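# Balance two disc weights and a tube on a mount

## Task

Slide both disc weights onto the mount's shaft and set the tube into its cradle, then balance the assembly so that at the finish every part is still, the shaft stays horizontal without help, and no stand that has been emptied is left upright next to it.

## Robot and tools

Setup: three Kinova Gen3 arms (arm1, arm2, arm3), each with a five-fingered right hand and a wrist camera. Base feet in the scene frame (metres; quaternions w,x,y,z): arm1 at (0.519, 0.102, 0.773) quat (0.054, -0.001, 0.001, -0.999); arm2 at (-0.135, 0.522, 0.791) quat (0.753, -0.005, 0.006, -0.658); arm3 at (-0.241, -0.451, 0.817) quat (0.765, -0.005, 0.002, 0.644). Each foot faces its own +x. Tabletops below the arms sit at z=0.720. Reach is about 1.06 m from the joint 1 axis. Loose objects may get nudged occasionally.

Frame: one scene frame, origin on the floor, +z up, metres. The hand point sits 0.045 m ahead of the palm; its +z runs along the straightened fingers, +y leaves the palm face, +x crosses the palm away from the thumb. Straight fingertips end 0.06-0.07 m past the point along +z and lie 0.06 m back along -y. A bracket on the little-finger side of the wrist projects up to 0.10 m across the palm and can strike things. The printed hand position drifts from the truth at long reach.

Tool move: optional keys arm1, arm2, arm3, each holding that arm's own part; plus cameras (a list of names from arm1_cam_wrist, arm2_cam_wrist, arm3_cam_wrist, cam_front, cam_high, or "all"; [] gives none; omitted gives all only when no action is sent). Each arm part may contain:
- joints: an object of absolute targets by name. joint1_rad..joint7_rad in radians (joint1, 3, 5, 7 range -6.283 to 6.283; joint2 -2.249 to 2.249; joint4 -2.579 to 2.579; joint6 -2.099 to 2.099). Finger keys hand_little, hand_ring, hand_middle, hand_index, hand_thumb_bend: -1 curled to +1 straight. hand_thumb_turn: -1 opposite the fingers, +1 beside the palm. Settings hand_force_limit (-1 about 0 N up to +1 = 10 N, 15 N for thumb motors) and hand_speed (-0.96 to 1; full speed from +0.48 up; default -0.8, force limit 0 at start).
- target: one absolute hand pose [x, y, z, qw, qx, qy, qz] in the scene frame, metres plus unit quaternion, same layout as the printed hand line. The hand travels in a straight line from its hand_target pose. With target, joints may only hold the hand_ keys, else the call is rejected.
- speed: top linear speed for target, 0.002 to 0.5 m/s (default 0.25); rotation capped at twice this in rad/s. Hands can overshoot it, especially with a near-straight arm.
- min_time_s: 0.1 to 8 s, the shortest duration for that arm's joint moves.
All parts start together; hand paths within one call finish together. Nothing avoids obstacles. An empty move just reports full state and images.

Tool wait: seconds (0 to 10) and optional cameras; lets the sim run with no new command.
Tool zoom_image: camera name and region [x0, y0, x1, y1] in pixels of that camera's most recent image, origin top-left, at most 504 by 504.
Tool show_instructions: no arguments; shows the reference pages.
Tool finished_scene: optional scene (only 1); final, so the result must hold with no robot help.

Reading results: move lists the arms that got a motion; "as last shown" means no command, status "not commanded". Stop words: done (within 1 cm and 2 degrees, or 0.01 rad per joint, 0.02 per finger), off_target (resting away from goal, maybe still pushing), time_out (target dropped, holds), not_followed (a safety check withheld the motion; a hand target is discarded), "pose unreachable", "joint command not followed". hand_stopped_by gives six words for little, ring, middle, index, thumb_bend, thumb_turn: moving, target, force, stalled, fault. The *_load_n values are fingertip forces in N, positive when pushed open; a lost grip shows as loads near 0. Joint velocities are rad/s; "within noise" means still. Joint torques and flange force (end-effector x y z) show contacts and carried weight but carry offsets and noise.

Gripping: a finger motor only starts when its target changes by at least 0.002; it halts at the target or when closing load hits hand_force_limit. To grip harder, raise the limit and send a target more closed than the reading; to release, send one more open. Close at hand_speed -0.94 or lower for a soft grasp. A thumb turned in front with the fingers wraps objects about 0.035-0.065 m thick; handles down to 0.025 m; a thumb-index pinch holds light items up to 0.08 m.

Hazards: arms push on through contact and can press hard until moved away. Any hard squeeze between two robots ends the attempt, and the safety check does not stop fingers closing onto another arm. Torque over 104.5 N m (joints 1-4) or 51.3 N m (joints 5-7), or straying over 5 degrees from plan, halts that arm for 10 s; resend targets after. Hot motors (MOTOR HOT at 60 °C, OVER-TEMPERATURE FAULT at 75 °C, arm sags) come from holding loads or stretching out; resend keys marked limit_stop_at_motor_heat. Never drop parts, release moving ones, slam, or push items off the work area.

Each tool is called after "Emit:" by a JSON object that holds its "method" and its "body".

Reference images:

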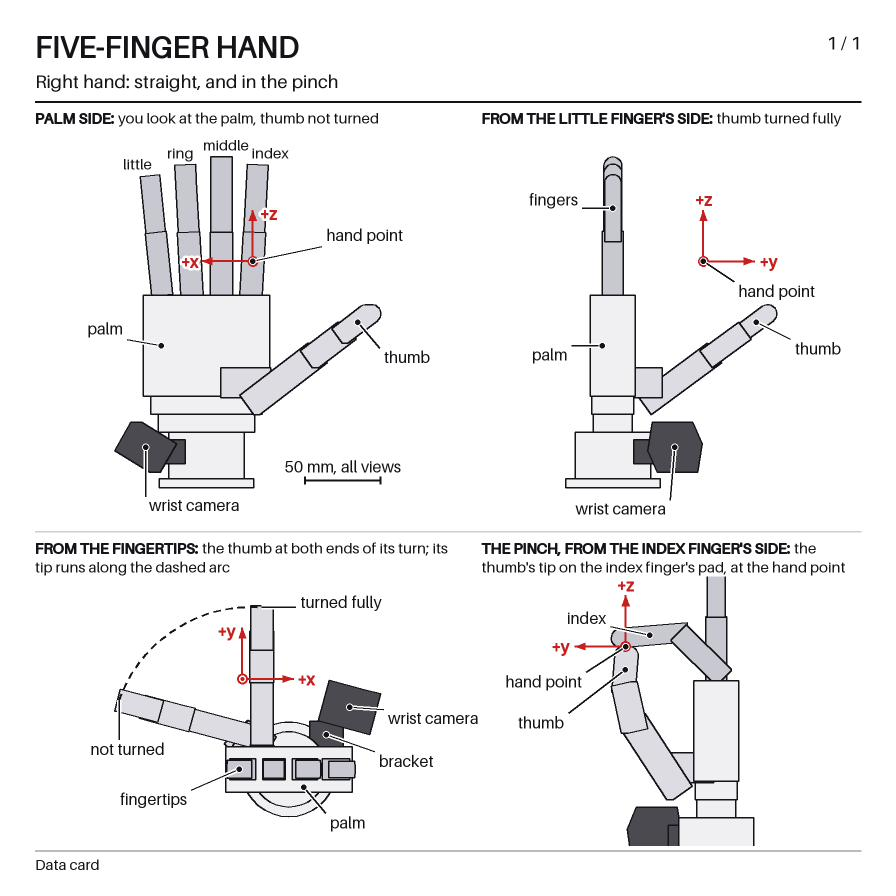

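## Session

Emit:
{"method": "move", "body": {}}

Scene clock: 0.00 s.
Joint torques (N m): no reading
Flange force (N): no reading
Joint velocities: within noise
arm1.joint_positions: joint1_rad=+0.137 joint2_rad=-0.487 joint3_rad=-0.176 joint4_rad=+1.465 joint5_rad=-0.096 joint6_rad=+1.877 joint7_rad=-2.254 hand_little=+1.000 hand_ring=+1.000 hand_middle=+1.000 hand_index=+1.000 hand_thumb_turn=+1.000 hand_thumb_bend=+1.000 hand_force_limit=+0.000 hand_speed=-0.800
arm1.joint_status: not commanded
arm1.hand_stopped_by: target,target,target,target,target,target
arm1.little_load_n: 0.0
arm1.ring_load_n: 0.0
arm1.middle_load_n: 0.0
arm1.index_load_n: 0.0
arm1.thumb_bend_load_n: 0.0
arm1.thumb_turn_load_n: 0.0
arm1.hand: x=+0.3172 y=+0.0205 z=+1.3113 quat_wxyz=(-0.057, -0.959, +0.247, +0.127) (m; scene frame)
arm1.hand_target: x=+0.3172 y=+0.0205 z=+1.3113 quat_wxyz=(-0.057, -0.959, +0.247, +0.127) (m; scene frame)
arm1.hand_status: not commanded
arm2.joint_positions: joint1_rad=+0.660 joint2_rad=-0.597 joint3_rad=-0.161 joint4_rad=+1.602 joint5_rad=-0.018 joint6_rad=+1.842 joint7_rad=-1.900 hand_little=+1.000 hand_ring=+1.000 hand_middle=+1.000 hand_index=+1.000 hand_thumb_turn=+1.000 hand_thumb_bend=+1.000 hand_force_limit=+0.000 hand_speed=-0.800
arm2.joint_status: not commanded
arm2.hand_stopped_by: target,target,target,target,target,target
arm2.little_load_n: 0.0
arm2.ring_load_n: 0.0
arm2.middle_load_n: 0.0
arm2.index_load_n: 0.0
arm2.thumb_bend_load_n: 0.0
arm2.thumb_turn_load_n: 0.0
arm2.hand: x=-0.1480 y=+0.3482 z=+1.2934 quat_wxyz=(-0.068, -0.896, -0.417, +0.136) (m; scene frame)
arm2.hand_target: x=-0.1480 y=+0.3482 z=+1.2934 quat_wxyz=(-0.068, -0.896, -0.417, +0.136) (m; scene frame)
arm2.hand_status: not commanded
arm3.joint_positions: joint1_rad=-0.891 joint2_rad=-0.381 joint3_rad=-0.158 joint4_rad=+1.500 joint5_rad=+0.018 joint6_rad=+1.836 joint7_rad=-2.149 hand_little=+1.000 hand_ring=+1.000 hand_middle=+1.000 hand_index=+1.000 hand_thumb_turn=+1.000 hand_thumb_bend=+1.000 hand_force_limit=+0.000 hand_speed=-0.800
arm3.joint_status: not commanded
arm3.hand_stopped_by: target,target,target,target,target,target
arm3.little_load_n: 0.0
arm3.ring_load_n: 0.0
arm3.middle_load_n: 0.0
arm3.index_load_n: 0.0
arm3.thumb_bend_load_n: 0.0
arm3.thumb_turn_load_n: 0.0
arm3.hand: x=-0.4387 y=-0.3007 z=+1.3187 quat_wxyz=(-0.040, +0.797, -0.597, -0.084) (m; scene frame)
arm3.hand_target: x=-0.4387 y=-0.3007 z=+1.3187 quat_wxyz=(-0.040, +0.797, -0.597, -0.084) (m; scene frame)
arm3.hand_status: not commanded
pictures: arm1_cam_wrist, arm2_cam_wrist, arm3_cam_wrist, cam_front, cam_high

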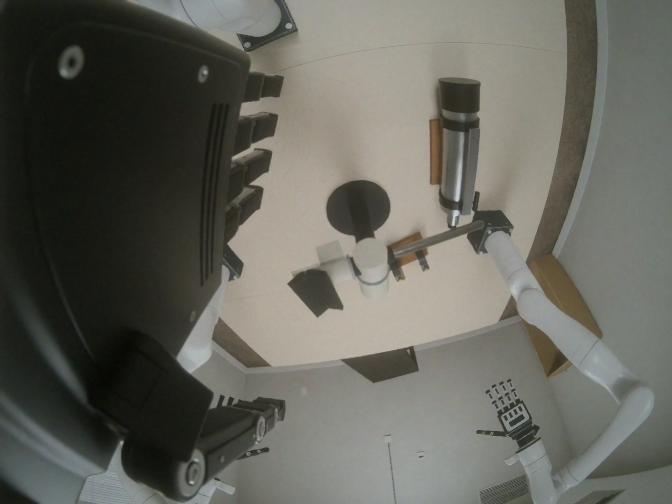

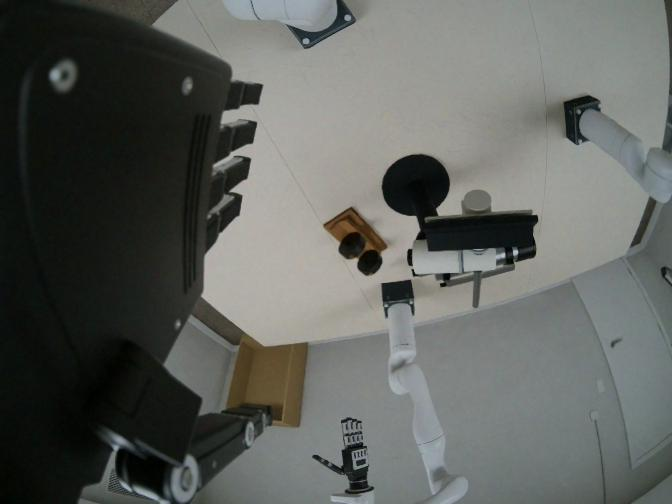

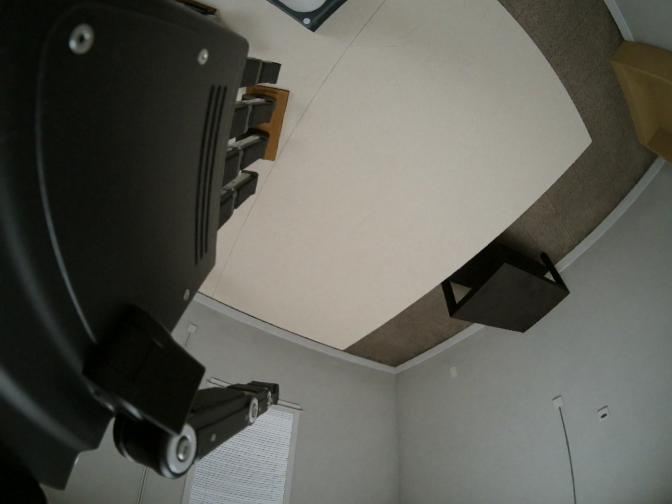

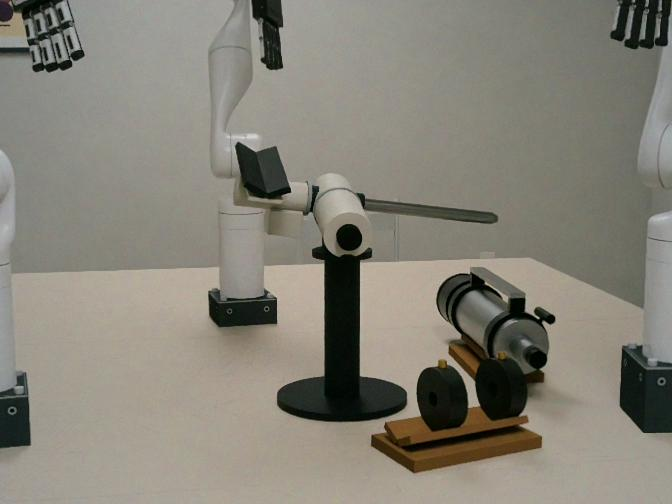

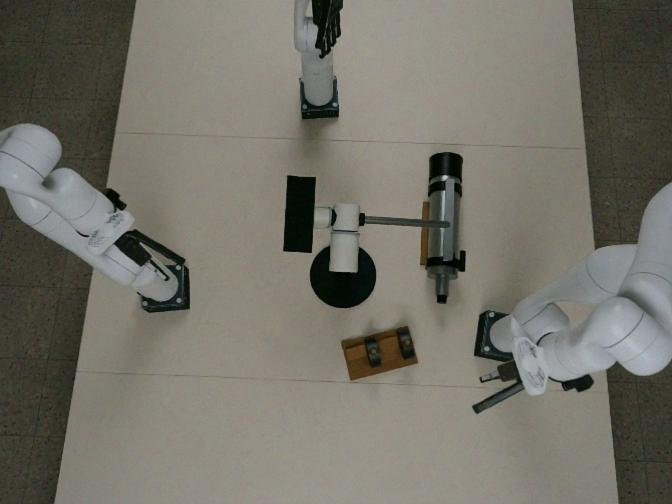

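Emit:
{"method": "zoom_image", "body": {"camera": "cam_front", "region": [220, 130, 560, 480]}}

Emit:
{"method": "zoom_image", "body": {"camera": "cam_high", "region": [260, 130, 480, 400]}}

Emit:
{"method": "zoom_image", "body": {"camera": "cam_front", "region": [370, 340, 560, 480]}}

Emit:
{"method": "zoom_image", "body": {"camera": "cam_front", "region": [420, 240, 570, 400]}}

Emit:
{"method": "zoom_image", "body": {"camera": "cam_front", "region": [220, 130, 400, 270]}}

Scaled by 1.440 from the camera's image (finer frame: 960x720).

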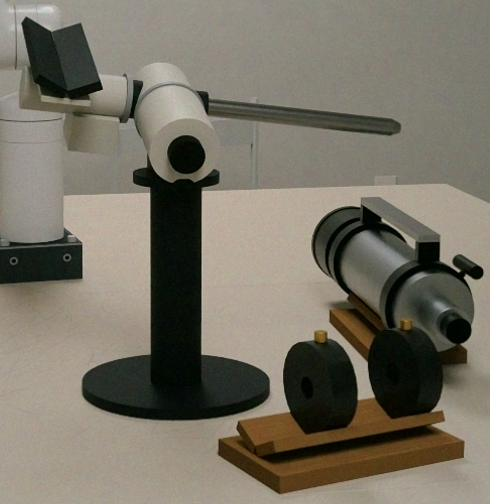

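Scaled by 1.867 from the camera's image (finer frame: 960x720).

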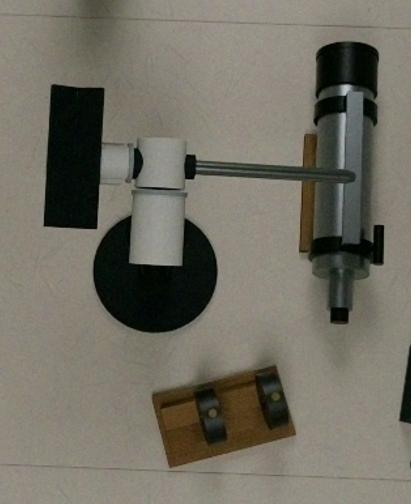

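Scaled by 2.653 from the camera's image (finer frame: 960x720).

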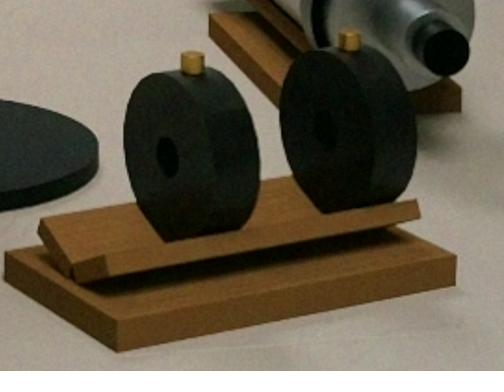

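Scaled by 3.150 from the camera's image (finer frame: 960x720).

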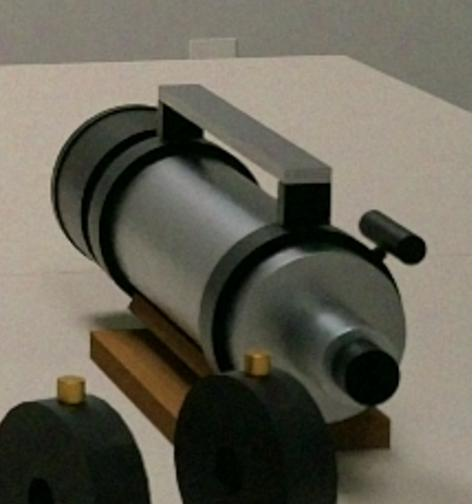

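Scaled by 2.800 from the camera's image (finer frame: 960x720).

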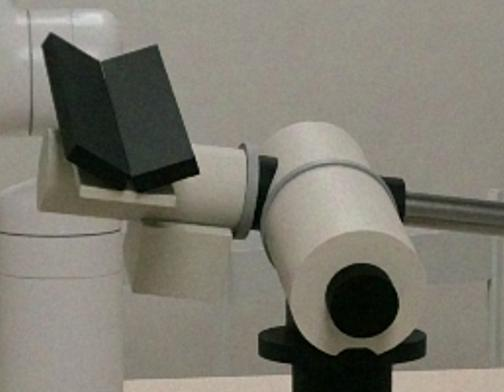

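Emit:
{"method": "zoom_image", "body": {"camera": "cam_high", "region": [100, 210, 240, 330]}}

Emit:
{"method": "zoom_image", "body": {"camera": "cam_high", "region": [270, 50, 370, 130]}}

Emit:
{"method": "zoom_image", "body": {"camera": "cam_high", "region": [450, 290, 550, 370]}}

Scaled by 3.600 from the camera's image (finer frame: 960x720).

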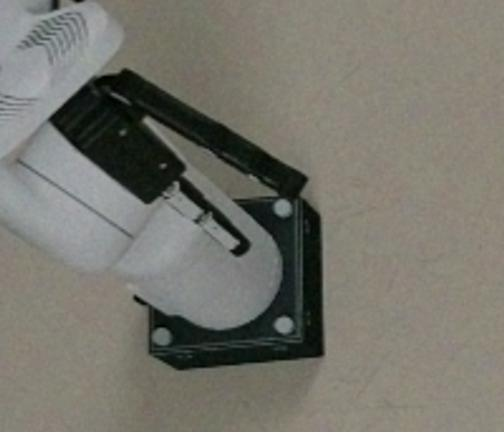

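Scaled by 5.040 from the camera's image (finer frame: 960x720).

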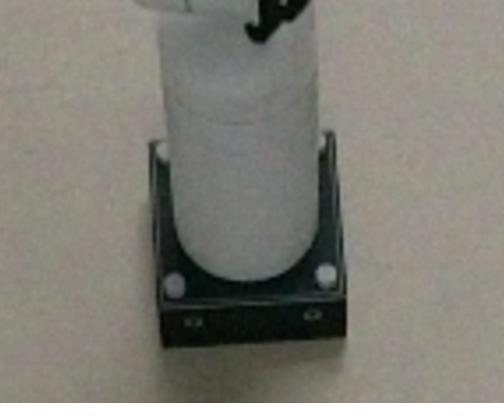

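Scaled by 5.040 from the camera's image (finer frame: 960x720).

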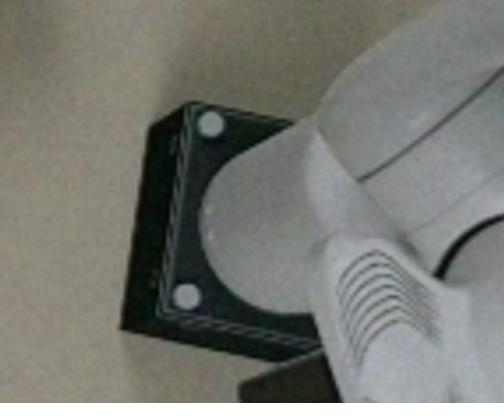

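Emit:
{"method": "zoom_image", "body": {"camera": "cam_front", "region": [195, 190, 295, 340]}}

Emit:
{"method": "zoom_image", "body": {"camera": "cam_front", "region": [572, 300, 672, 450]}}

Emit:
{"method": "zoom_image", "body": {"camera": "cam_front", "region": [0, 300, 100, 450]}}

Scaled by 3.360 from the camera's image (finer frame: 960x720).

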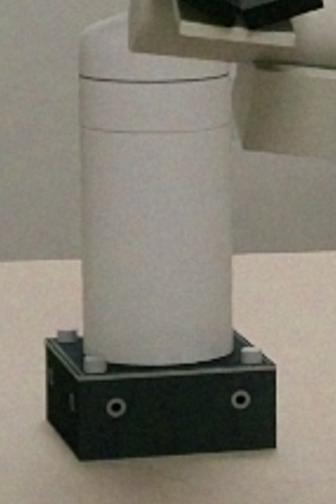

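Scaled by 3.360 from the camera's image (finer frame: 960x720).

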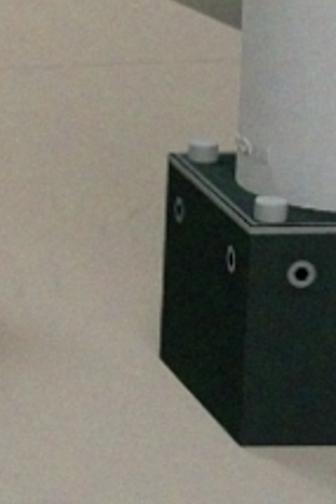

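Scaled by 3.360 from the camera's image (finer frame: 960x720).

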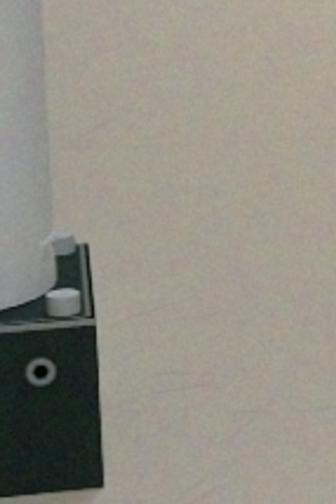

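Emit:
{"method": "move", "body": {"arm3": {"target": [-0.33, -0.17, 1.08, 0, 0.7071, -0.7071, 0]}, "cameras": ["arm3_cam_wrist", "cam_front", "cam_high"]}}

Scene clock: 415.90 s.
Joint torques (N m): arm1=[2.01 0.77 0.43 -8.21 0.03 -0.79 -0.19] | arm2=[0.12 2.88 0.45 -7.34 0.56 -0.39 0.03] | arm3=[-1.02 -5.88 -0.86 -7.15 0.06 0.1 0.01]
Flange force (N): arm1=[-1.5 -2.4 2.6] | arm2=[-1.3 0.4 0.1] | arm3=[-5.3 -1.6 0.7]
move: arm3 done
Joint velocities: within noise
arm1, arm2: as last shown
arm3.joint_positions: joint1_rad=-0.763 joint2_rad=-0.136 joint3_rad=+0.333 joint4_rad=+2.067 joint5_rad=+0.046 joint6_rad=+1.192 joint7_rad=-1.848 hand_little=+1.000 hand_ring=+1.000 hand_middle=+1.000 hand_index=+1.000 hand_thumb_turn=+1.000 hand_thumb_bend=+1.000 hand_force_limit=+0.000 hand_speed=-0.800
arm3.joint_status: not commanded
arm3.hand_stopped_by: target,target,target,target,target,target
arm3.little_load_n: 0.0
arm3.ring_load_n: 0.0
arm3.middle_load_n: 0.5
arm3.index_load_n: 0.0
arm3.thumb_bend_load_n: -0.5
arm3.thumb_turn_load_n: 0.0
arm3.hand: x=-0.3300 y=-0.1700 z=+1.0800 quat_wxyz=(+0.000, +0.707, -0.707, +0.000)
arm3.hand_target: x=-0.3300 y=-0.1700 z=+1.0800 quat_wxyz=(+0.000, +0.707, -0.707, +0.000)
arm3.hand_status: done (0.000 m and 0.0 deg from the pose sent, 0.293 m and 19.5 deg at the start)

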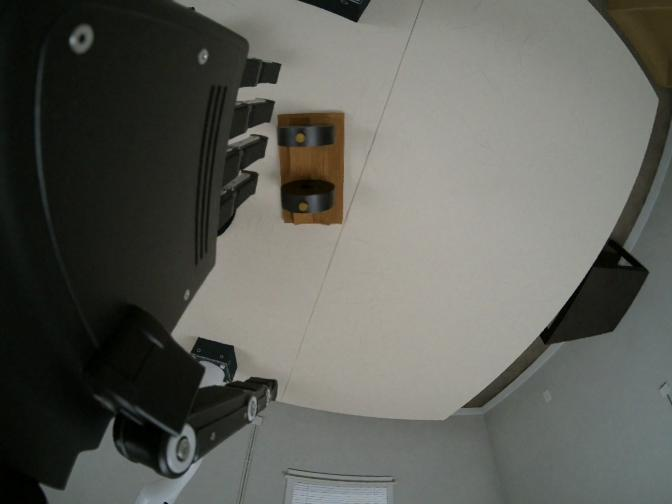

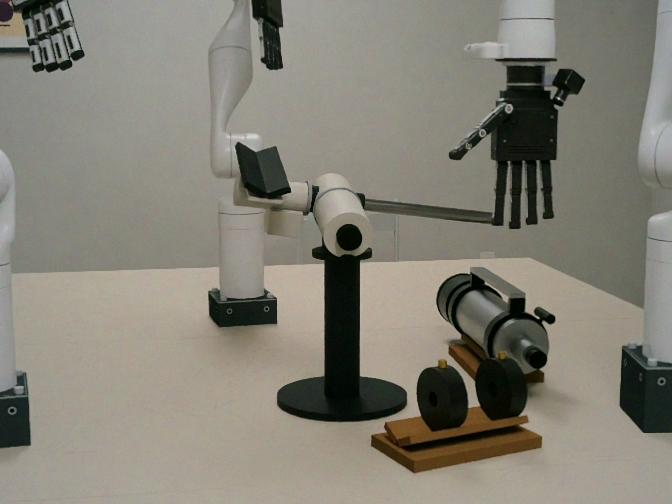

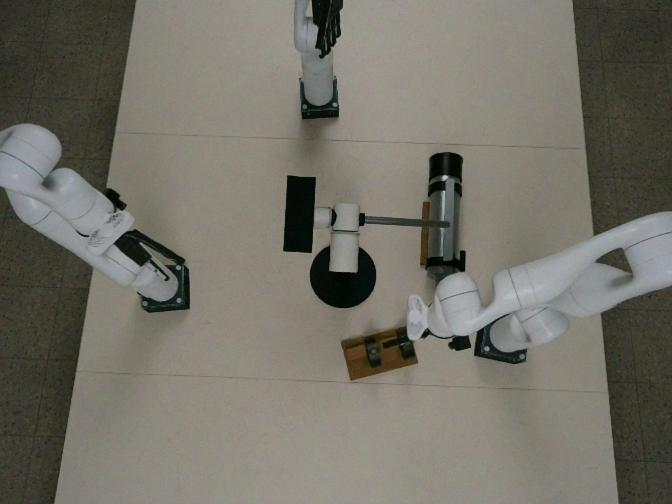

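Emit:
{"method": "zoom_image", "body": {"camera": "arm3_cam_wrist", "region": [220, 90, 380, 240]}}

Scaled by 3.150 from the camera's image (finer frame: 960x720).

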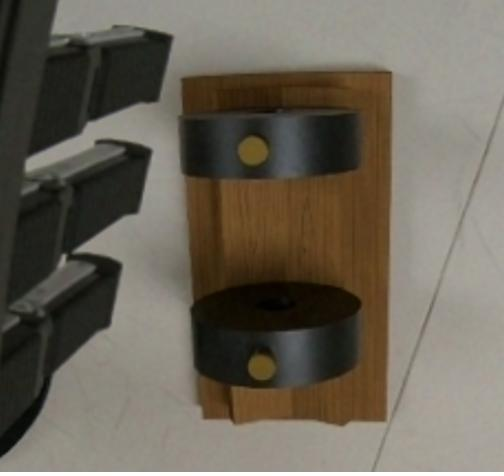

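Emit:
{"method": "move", "body": {"arm2": {"target": [-0.31, 0.03, 1.08, 0.0717, -0.1193, 0.8486, -0.5102], "speed": 0.3, "joints": {"hand_thumb_turn": -1}}, "arm3": {"target": [-0.38, -0.30, 1.2, 0, 0.7071, -0.7071, 0]}, "cameras": ["arm2_cam_wrist", "cam_front", "cam_high"]}}

Scene clock: 537.87 s.
Joint torques (N m): arm1=[1.96 0.74 0.48 -8.2 0.05 -0.81 -0.22] | arm2=[0.36 10.88 -7.55 -5.99 0.11 -1.72 -0.01] | arm3=[-0.96 -1.38 -0.57 -7.69 0.08 0.11 0.05]
Flange force (N): arm1=[-1.5 -2.2 2.5] | arm2=[-1.5 -0.8 1.8] | arm3=[-3.6 0.9 -1.6]
move: arm2 done; arm3 done
Joint velocities: within noise
arm1: as last shown
arm2.joint_positions: joint1_rad=-1.247 joint2_rad=-0.935 joint3_rad=+1.429 joint4_rad=+1.947 joint5_rad=+0.709 joint6_rad=+0.381 joint7_rad=+0.232 hand_little=+1.000 hand_ring=+1.000 hand_middle=+1.000 hand_index=+1.000 hand_thumb_turn=-1.000 hand_thumb_bend=+1.000 hand_force_limit=+0.000 hand_speed=-0.800
arm2.joint_status: all done
arm2.hand_stopped_by: target,target,target,target,target,target
arm2.little_load_n: 0.0
arm2.ring_load_n: 0.0
arm2.middle_load_n: 0.0
arm2.index_load_n: 0.0
arm2.thumb_bend_load_n: 0.0
arm2.thumb_turn_load_n: 0.0
arm2.hand: x=-0.3100 y=+0.0300 z=+1.0800 quat_wxyz=(-0.072, +0.119, -0.849, +0.510)
arm2.hand_target: x=-0.3100 y=+0.0300 z=+1.0800 quat_wxyz=(-0.072, +0.119, -0.849, +0.510)
arm2.hand_status: done (0.000 m and 0.0 deg from the pose sent, 0.416 m and 142.5 deg at the start)
arm3.joint_positions: joint1_rad=-0.816 joint2_rad=-0.431 joint3_rad=-0.057 joint4_rad=+1.875 joint5_rad=-0.021 joint6_rad=+1.687 joint7_rad=-2.270 hand_little=+1.000 hand_ring=+1.000 hand_middle=+1.000 hand_index=+1.000 hand_thumb_turn=+1.000 hand_thumb_bend=+1.000 hand_force_limit=+0.000 hand_speed=-0.800
arm3.joint_status: not commanded
arm3.hand_stopped_by: target,target,target,target,target,target
arm3.little_load_n: 0.0
arm3.ring_load_n: 0.0
arm3.middle_load_n: 0.0
arm3.index_load_n: 0.0
arm3.thumb_bend_load_n: 0.0
arm3.thumb_turn_load_n: 0.0
arm3.hand: x=-0.3800 y=-0.3000 z=+1.2000 quat_wxyz=(+0.000, +0.707, -0.707, +0.000)
arm3.hand_target: x=-0.3800 y=-0.3000 z=+1.2000 quat_wxyz=(+0.000, +0.707, -0.707, +0.000)
arm3.hand_status: done (0.000 m and 0.0 deg from the pose sent, 0.184 m and 0.0 deg at the start)

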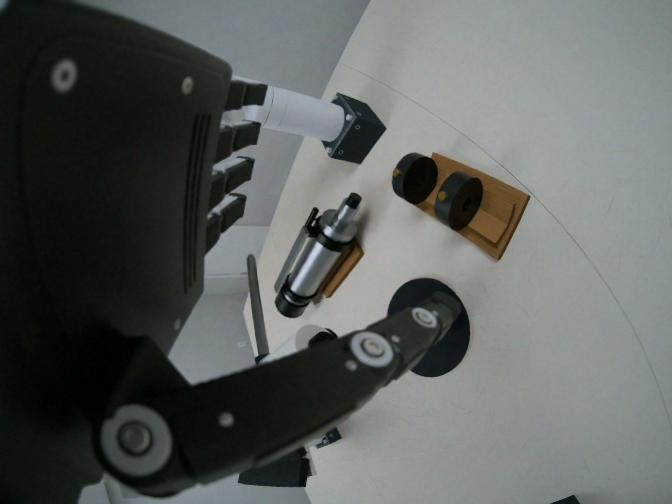

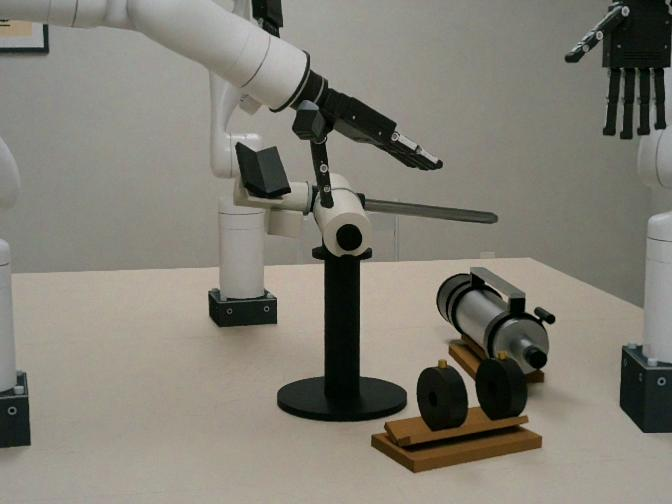

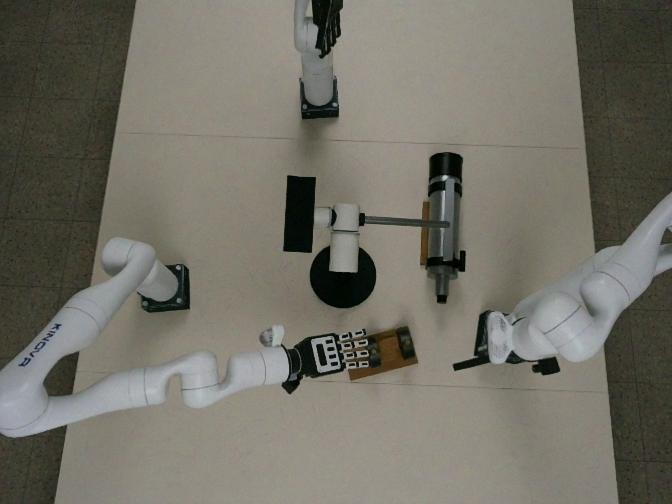

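Emit:
{"method": "move", "body": {"arm2": {"target": [-0.2916, -0.079, 0.90, 0.0717, -0.1193, 0.8486, -0.5102], "speed": 0.15}, "cameras": ["arm2_cam_wrist", "arm3_cam_wrist", "cam_front"]}}

Emit:
{"method": "zoom_image", "body": {"camera": "cam_front", "region": [360, 250, 560, 450]}}

Emit:
{"method": "zoom_image", "body": {"camera": "arm2_cam_wrist", "region": [220, 150, 520, 390]}}

Scene clock: 546.90 s.
Joint torques (N m): arm1=[2.01 0.72 0.46 -8.18 0.07 -0.8 -0.21] | arm2=[0.39 15.97 -7.17 -3.71 0.39 -1.74 -0.02] | arm3=[-0.94 -1.35 -0.56 -7.75 0.08 0.07 0.02]
Flange force (N): arm1=[-1.6 -2.2 2.5] | arm2=[-3.6 -0.1 1.4] | arm3=[-3.5 0.7 -1.6]
move: arm2 done
Joint velocities: within noise
arm1, arm3: as last shown
arm1.ring_load_n: 0.5
arm2.joint_positions: joint1_rad=-1.769 joint2_rad=-1.022 joint3_rad=+2.129 joint4_rad=+1.883 joint5_rad=+0.855 joint6_rad=-0.153 joint7_rad=+0.217 hand_little=+1.000 hand_ring=+1.000 hand_middle=+1.000 hand_index=+1.000 hand_thumb_turn=-1.000 hand_thumb_bend=+1.000 hand_force_limit=+0.000 hand_speed=-0.800
arm2.joint_status: not commanded
arm2.hand_stopped_by: target,target,target,target,target,target
arm2.little_load_n: 0.0
arm2.ring_load_n: 0.0
arm2.middle_load_n: 0.0
arm2.index_load_n: 0.0
arm2.thumb_bend_load_n: 0.0
arm2.thumb_turn_load_n: 0.0
arm2.hand: x=-0.2916 y=-0.0790 z=+0.9000 quat_wxyz=(-0.072, +0.119, -0.849, +0.510)
arm2.hand_target: x=-0.2916 y=-0.0790 z=+0.9000 quat_wxyz=(-0.072, +0.119, -0.849, +0.510)
arm2.hand_status: done (0.000 m and 0.0 deg from the pose sent, 0.211 m and 0.0 deg at the start)

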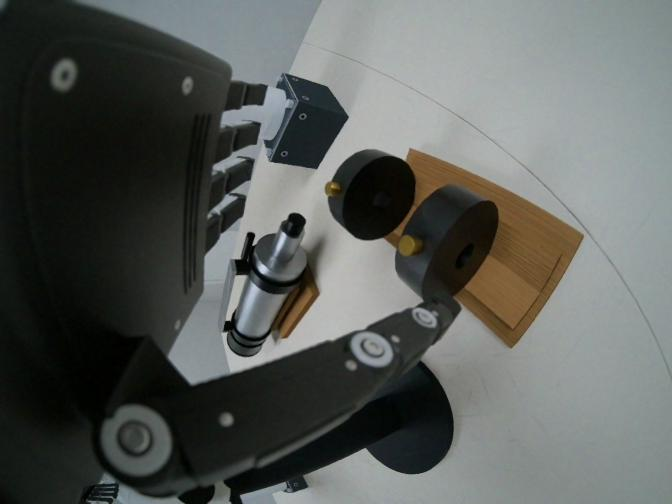

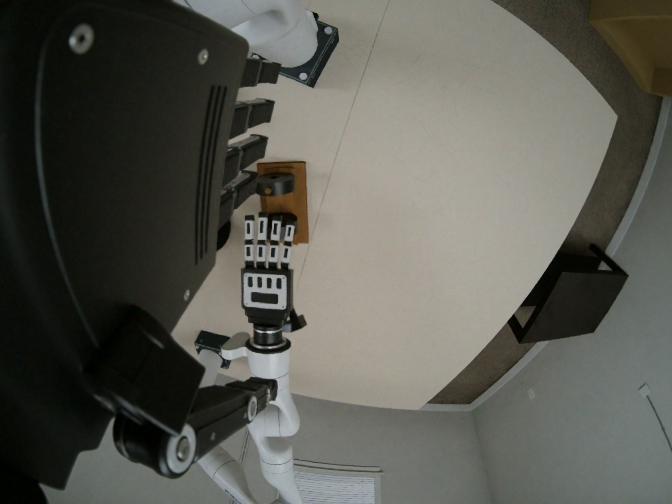

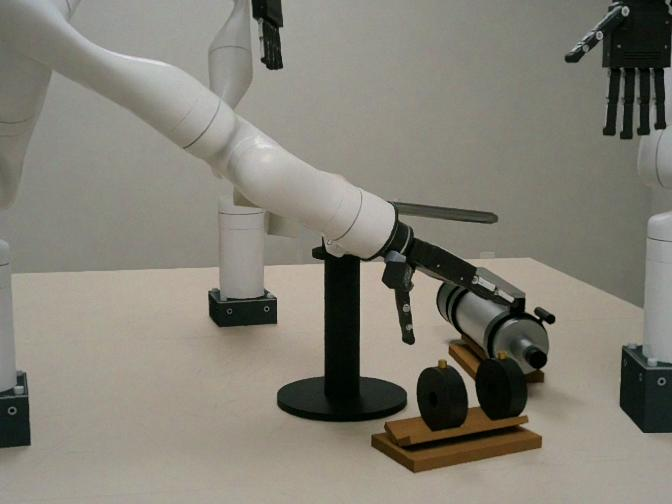

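Scaled by 2.520 from the camera's image (finer frame: 960x720).

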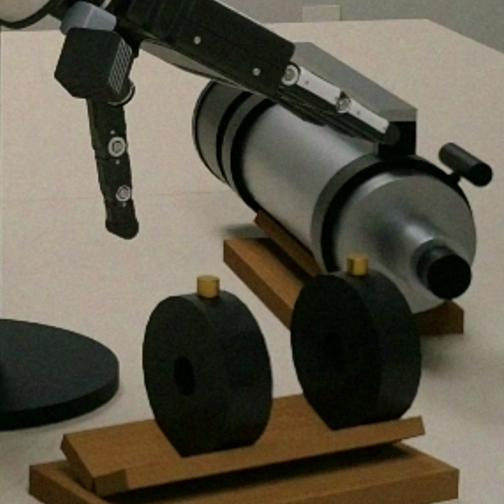

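Scaled by 1.680 from the camera's image (finer frame: 960x720).

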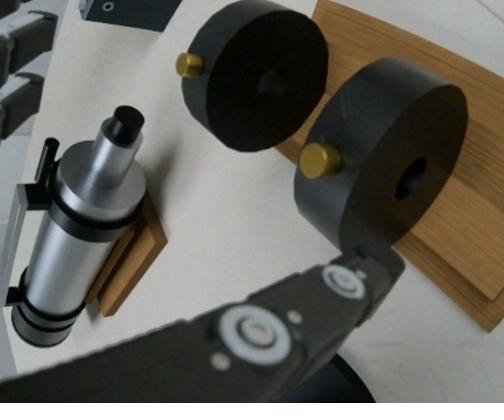

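Emit:
{"method": "move", "body": {"arm2": {"target": [-0.289, -0.078, 0.823, 0.0717, -0.1193, 0.8486, -0.5102], "speed": 0.08}, "cameras": ["arm2_cam_wrist", "cam_front"]}}

Emit:
{"method": "zoom_image", "body": {"camera": "cam_front", "region": [360, 300, 560, 480]}}

Emit:
{"method": "zoom_image", "body": {"camera": "arm2_cam_wrist", "region": [220, 150, 520, 390]}}

Scene clock: 594.93 s.
Joint torques (N m): arm1=[2 0.72 0.47 -8.21 0.03 -0.78 -0.21] | arm2=[0.43 17.04 -6.89 -2.34 0.48 -1.69 -0.03] | arm3=[-0.96 -1.43 -0.6 -7.69 0.12 0.16 0.07]
Flange force (N): arm1=[-1.6 -2.2 2.7] | arm2=[-3.1 -0.5 1.2] | arm3=[-3.7 1.0 -1.5]
move: arm2 done
Joint velocities: within noise
arm1, arm3: as last shown
arm1.ring_load_n: 0.0
arm1.thumb_bend_load_n: -0.5
arm2.joint_positions: joint1_rad=-1.858 joint2_rad=-1.133 joint3_rad=+2.302 joint4_rad=+1.883 joint5_rad=+0.840 joint6_rad=-0.321 joint7_rad=+0.315 hand_little=+1.000 hand_ring=+1.000 hand_middle=+1.000 hand_index=+1.000 hand_thumb_turn=-1.000 hand_thumb_bend=+1.000 hand_force_limit=+0.000 hand_speed=-0.800
arm2.joint_status: not commanded
arm2.hand_stopped_by: target,target,target,target,target,target
arm2.little_load_n: 0.0
arm2.ring_load_n: 0.0
arm2.middle_load_n: 0.0
arm2.index_load_n: 0.0
arm2.thumb_bend_load_n: 0.0
arm2.thumb_turn_load_n: 0.0
arm2.hand: x=-0.2890 y=-0.0780 z=+0.8230 quat_wxyz=(-0.072, +0.119, -0.849, +0.510)
arm2.hand_target: x=-0.2890 y=-0.0780 z=+0.8230 quat_wxyz=(-0.072, +0.119, -0.849, +0.510)
arm2.hand_status: done (0.000 m and 0.0 deg from the pose sent, 0.077 m and 0.0 deg at the start)

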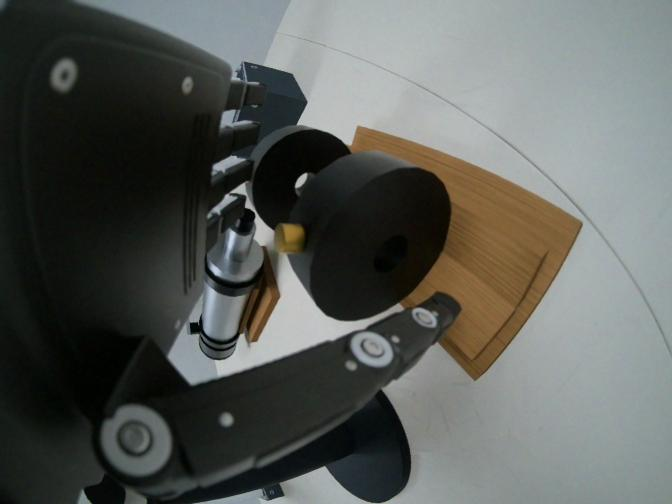

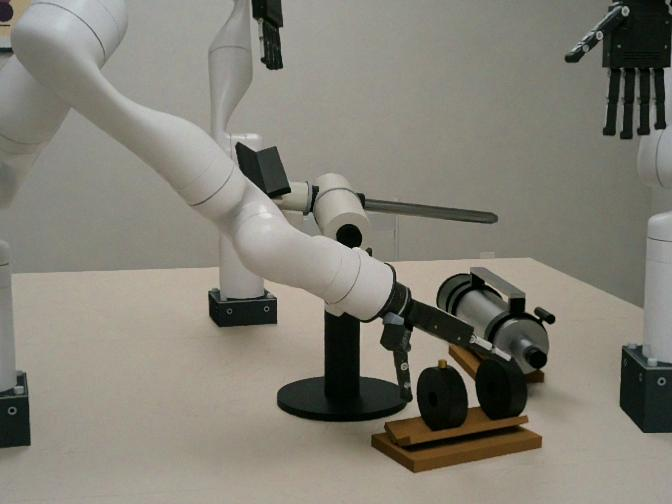

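Scaled by 2.520 from the camera's image (finer frame: 960x720).

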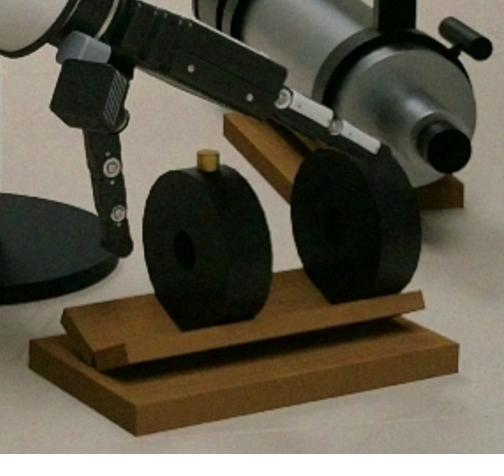

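Scaled by 1.680 from the camera's image (finer frame: 960x720).

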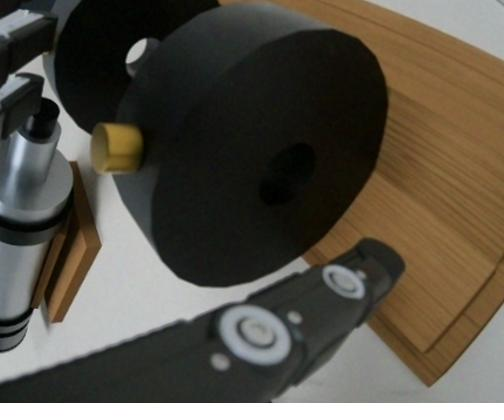

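Emit:
{"method": "move", "body": {"arm2": {"target": [-0.2860, -0.0785, 0.813, 0.0717, -0.1193, 0.8486, -0.5102], "speed": 0.08, "joints": {"hand_index": 0.45, "hand_middle": 0.45, "hand_thumb_bend": 0.5}}, "cameras": ["arm2_cam_wrist", "cam_front", "cam_high"]}}

Emit:
{"method": "zoom_image", "body": {"camera": "cam_front", "region": [360, 300, 560, 480]}}

Emit:
{"method": "zoom_image", "body": {"camera": "arm2_cam_wrist", "region": [220, 150, 520, 390]}}

Scene clock: 628.00 s.
Joint torques (N m): arm1=[1.94 0.71 0.45 -8.2 0.03 -0.8 -0.21] | arm2=[0.38 17.11 -6.77 -2.25 0.57 -1.72 -0.04] | arm3=[-0.89 -1.36 -0.61 -7.8 0.13 0.08 0.02]
Flange force (N): arm1=[-1.6 -2.2 2.5] | arm2=[-3.1 -0.7 0.8] | arm3=[-3.5 0.6 -1.3]
move: arm2 done
Joint velocities: within noise
arm1, arm3: as last shown
arm1.thumb_bend_load_n: 0.0
arm2.joint_positions: joint1_rad=-1.875 joint2_rad=-1.147 joint3_rad=+2.325 joint4_rad=+1.883 joint5_rad=+0.829 joint6_rad=-0.347 joint7_rad=+0.331 hand_little=+1.000 hand_ring=+1.000 hand_middle=+0.450 hand_index=+0.450 hand_thumb_turn=-1.000 hand_thumb_bend=+0.500 hand_force_limit=+0.000 hand_speed=-0.800
arm2.joint_status: all done
arm2.hand_stopped_by: target,target,target,target,target,target
arm2.little_load_n: 0.0
arm2.ring_load_n: 0.0
arm2.middle_load_n: 0.0
arm2.index_load_n: 0.0
arm2.thumb_bend_load_n: 0.0
arm2.thumb_turn_load_n: 0.0
arm2.hand: x=-0.2860 y=-0.0785 z=+0.8130 quat_wxyz=(-0.072, +0.119, -0.849, +0.510)
arm2.hand_target: x=-0.2860 y=-0.0785 z=+0.8130 quat_wxyz=(-0.072, +0.119, -0.849, +0.510)
arm2.hand_status: done (0.000 m and 0.0 deg from the pose sent, 0.010 m and 0.0 deg at the start)
arm3.thumb_turn_load_n: 0.5

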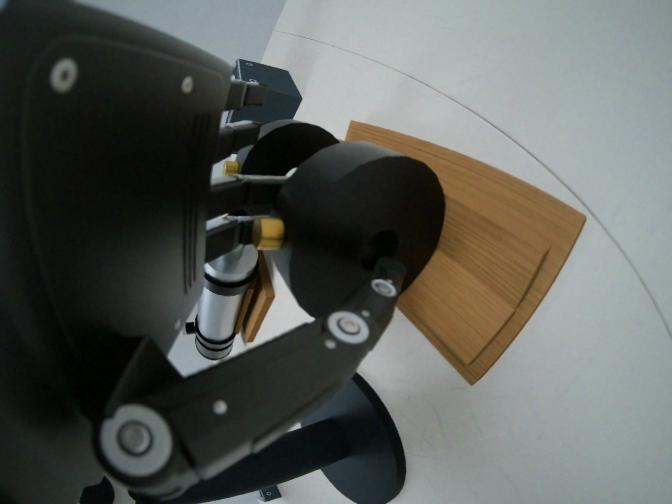

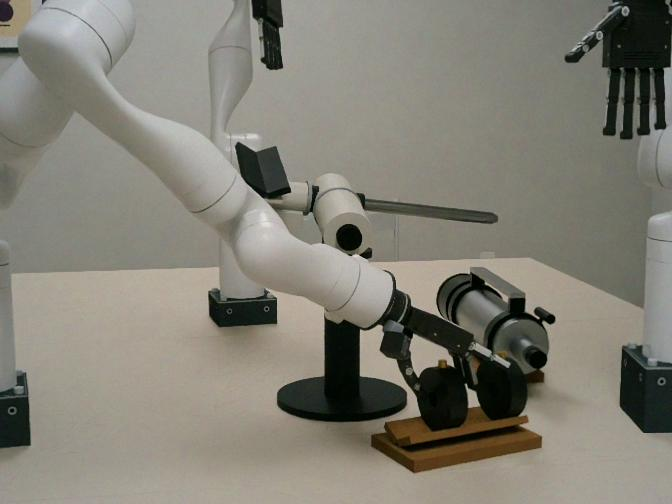

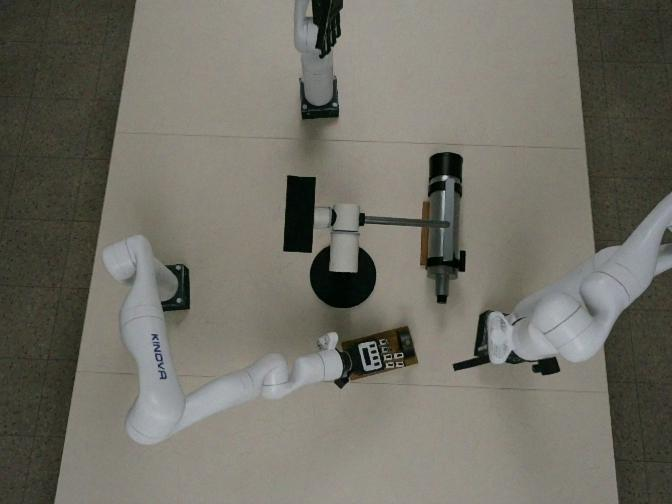

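Scaled by 2.520 from the camera's image (finer frame: 960x720).

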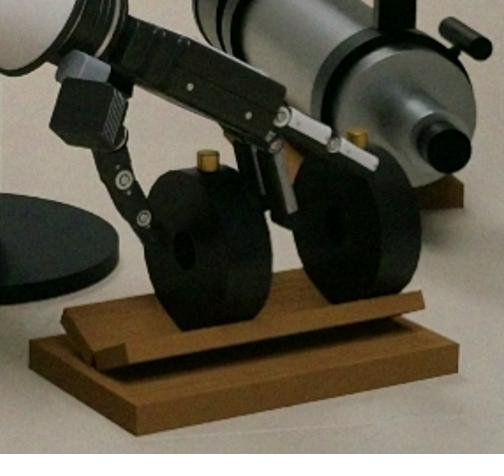

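Scaled by 1.680 from the camera's image (finer frame: 960x720).

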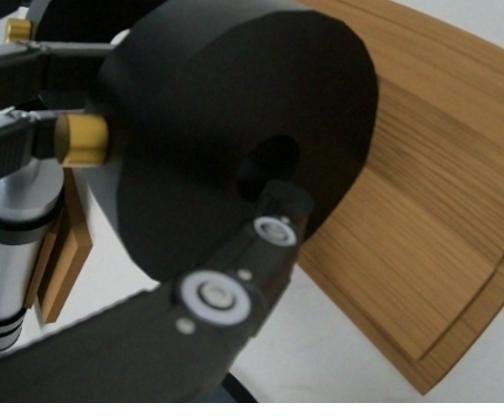

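Emit:
{"method": "zoom_image", "body": {"camera": "cam_high", "region": [310, 300, 440, 400]}}

Scaled by 3.877 from the camera's image (finer frame: 960x720).

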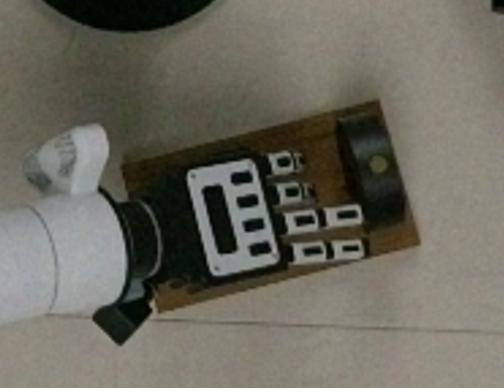

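Emit:
{"method": "move", "body": {"arm2": {"joints": {"hand_index": 0.0, "hand_middle": 0.0, "hand_thumb_bend": -0.1, "hand_force_limit": -0.7, "hand_speed": -0.92}}, "cameras": ["arm2_cam_wrist", "cam_front"]}}

Emit:
{"method": "zoom_image", "body": {"camera": "cam_front", "region": [360, 300, 560, 480]}}

Emit:
{"method": "zoom_image", "body": {"camera": "arm2_cam_wrist", "region": [220, 150, 520, 390]}}

Scene clock: 670.53 s.
Joint torques (N m): arm1=[1.98 0.75 0.47 -8.2 0.06 -0.78 -0.2] | arm2=[0.64 17.2 -6.67 -2.01 0.53 -1.57 -0.05] | arm3=[-0.93 -1.31 -0.53 -7.77 0.09 0.1 0.07]
Flange force (N): arm1=[-1.5 -2.2 2.6] | arm2=[-3.1 -0.7 2.0] | arm3=[-3.3 0.8 -1.4]
move: arm2 off_target
Joint velocities: within noise
arm1, arm3: as last shown
arm2.joint_positions: joint1_rad=-1.875 joint2_rad=-1.147 joint3_rad=+2.325 joint4_rad=+1.883 joint5_rad=+0.829 joint6_rad=-0.347 joint7_rad=+0.331 hand_little=+1.000 hand_ring=+1.000 hand_middle=+0.070 hand_index=+0.055 hand_thumb_turn=-1.000 hand_thumb_bend=+0.297 hand_force_limit=-0.700 hand_speed=-0.920
arm2.joint_status: hand_middle off_target (ended at +0.070, target +0.000); hand_index off_target (ended at +0.055, target +0.000); hand_thumb_bend off_target (ended at +0.297, target -0.100); the others done
arm2.hand_stopped_by: target,target,force,force,force,target
arm2.little_load_n: 0.0
arm2.ring_load_n: 0.0
arm2.middle_load_n: 1.5
arm2.index_load_n: 2.0
arm2.thumb_bend_load_n: 2.5
arm2.thumb_turn_load_n: 0.0
arm2.hand: x=-0.2860 y=-0.0785 z=+0.8130 quat_wxyz=(-0.072, +0.119, -0.849, +0.510)
arm2.hand_target: x=-0.2860 y=-0.0785 z=+0.8130 quat_wxyz=(-0.072, +0.119, -0.849, +0.510)
arm2.hand_status: not commanded
arm3.thumb_turn_load_n: 0.0

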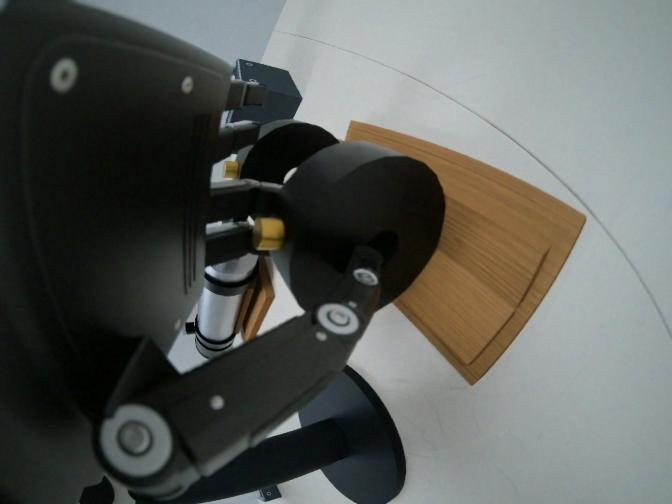

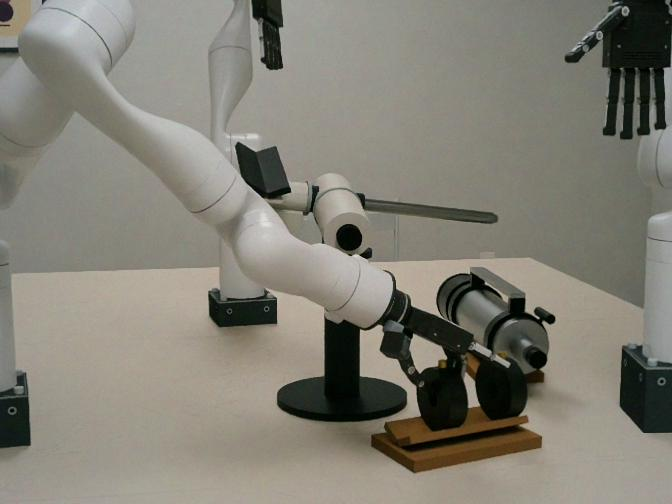

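Scaled by 2.520 from the camera's image (finer frame: 960x720).

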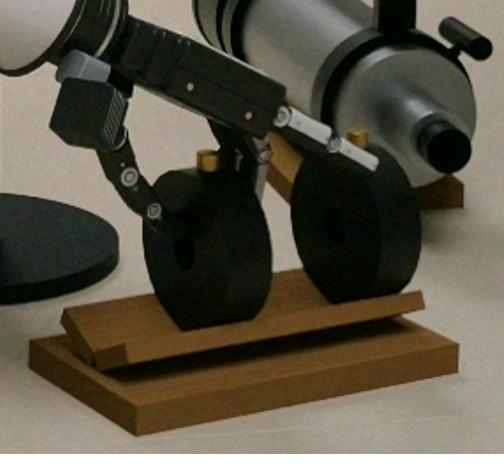

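Scaled by 1.680 from the camera's image (finer frame: 960x720).

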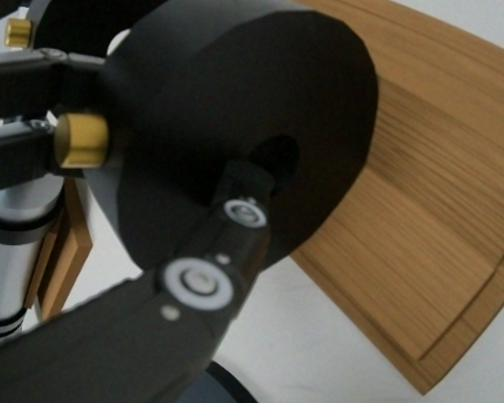

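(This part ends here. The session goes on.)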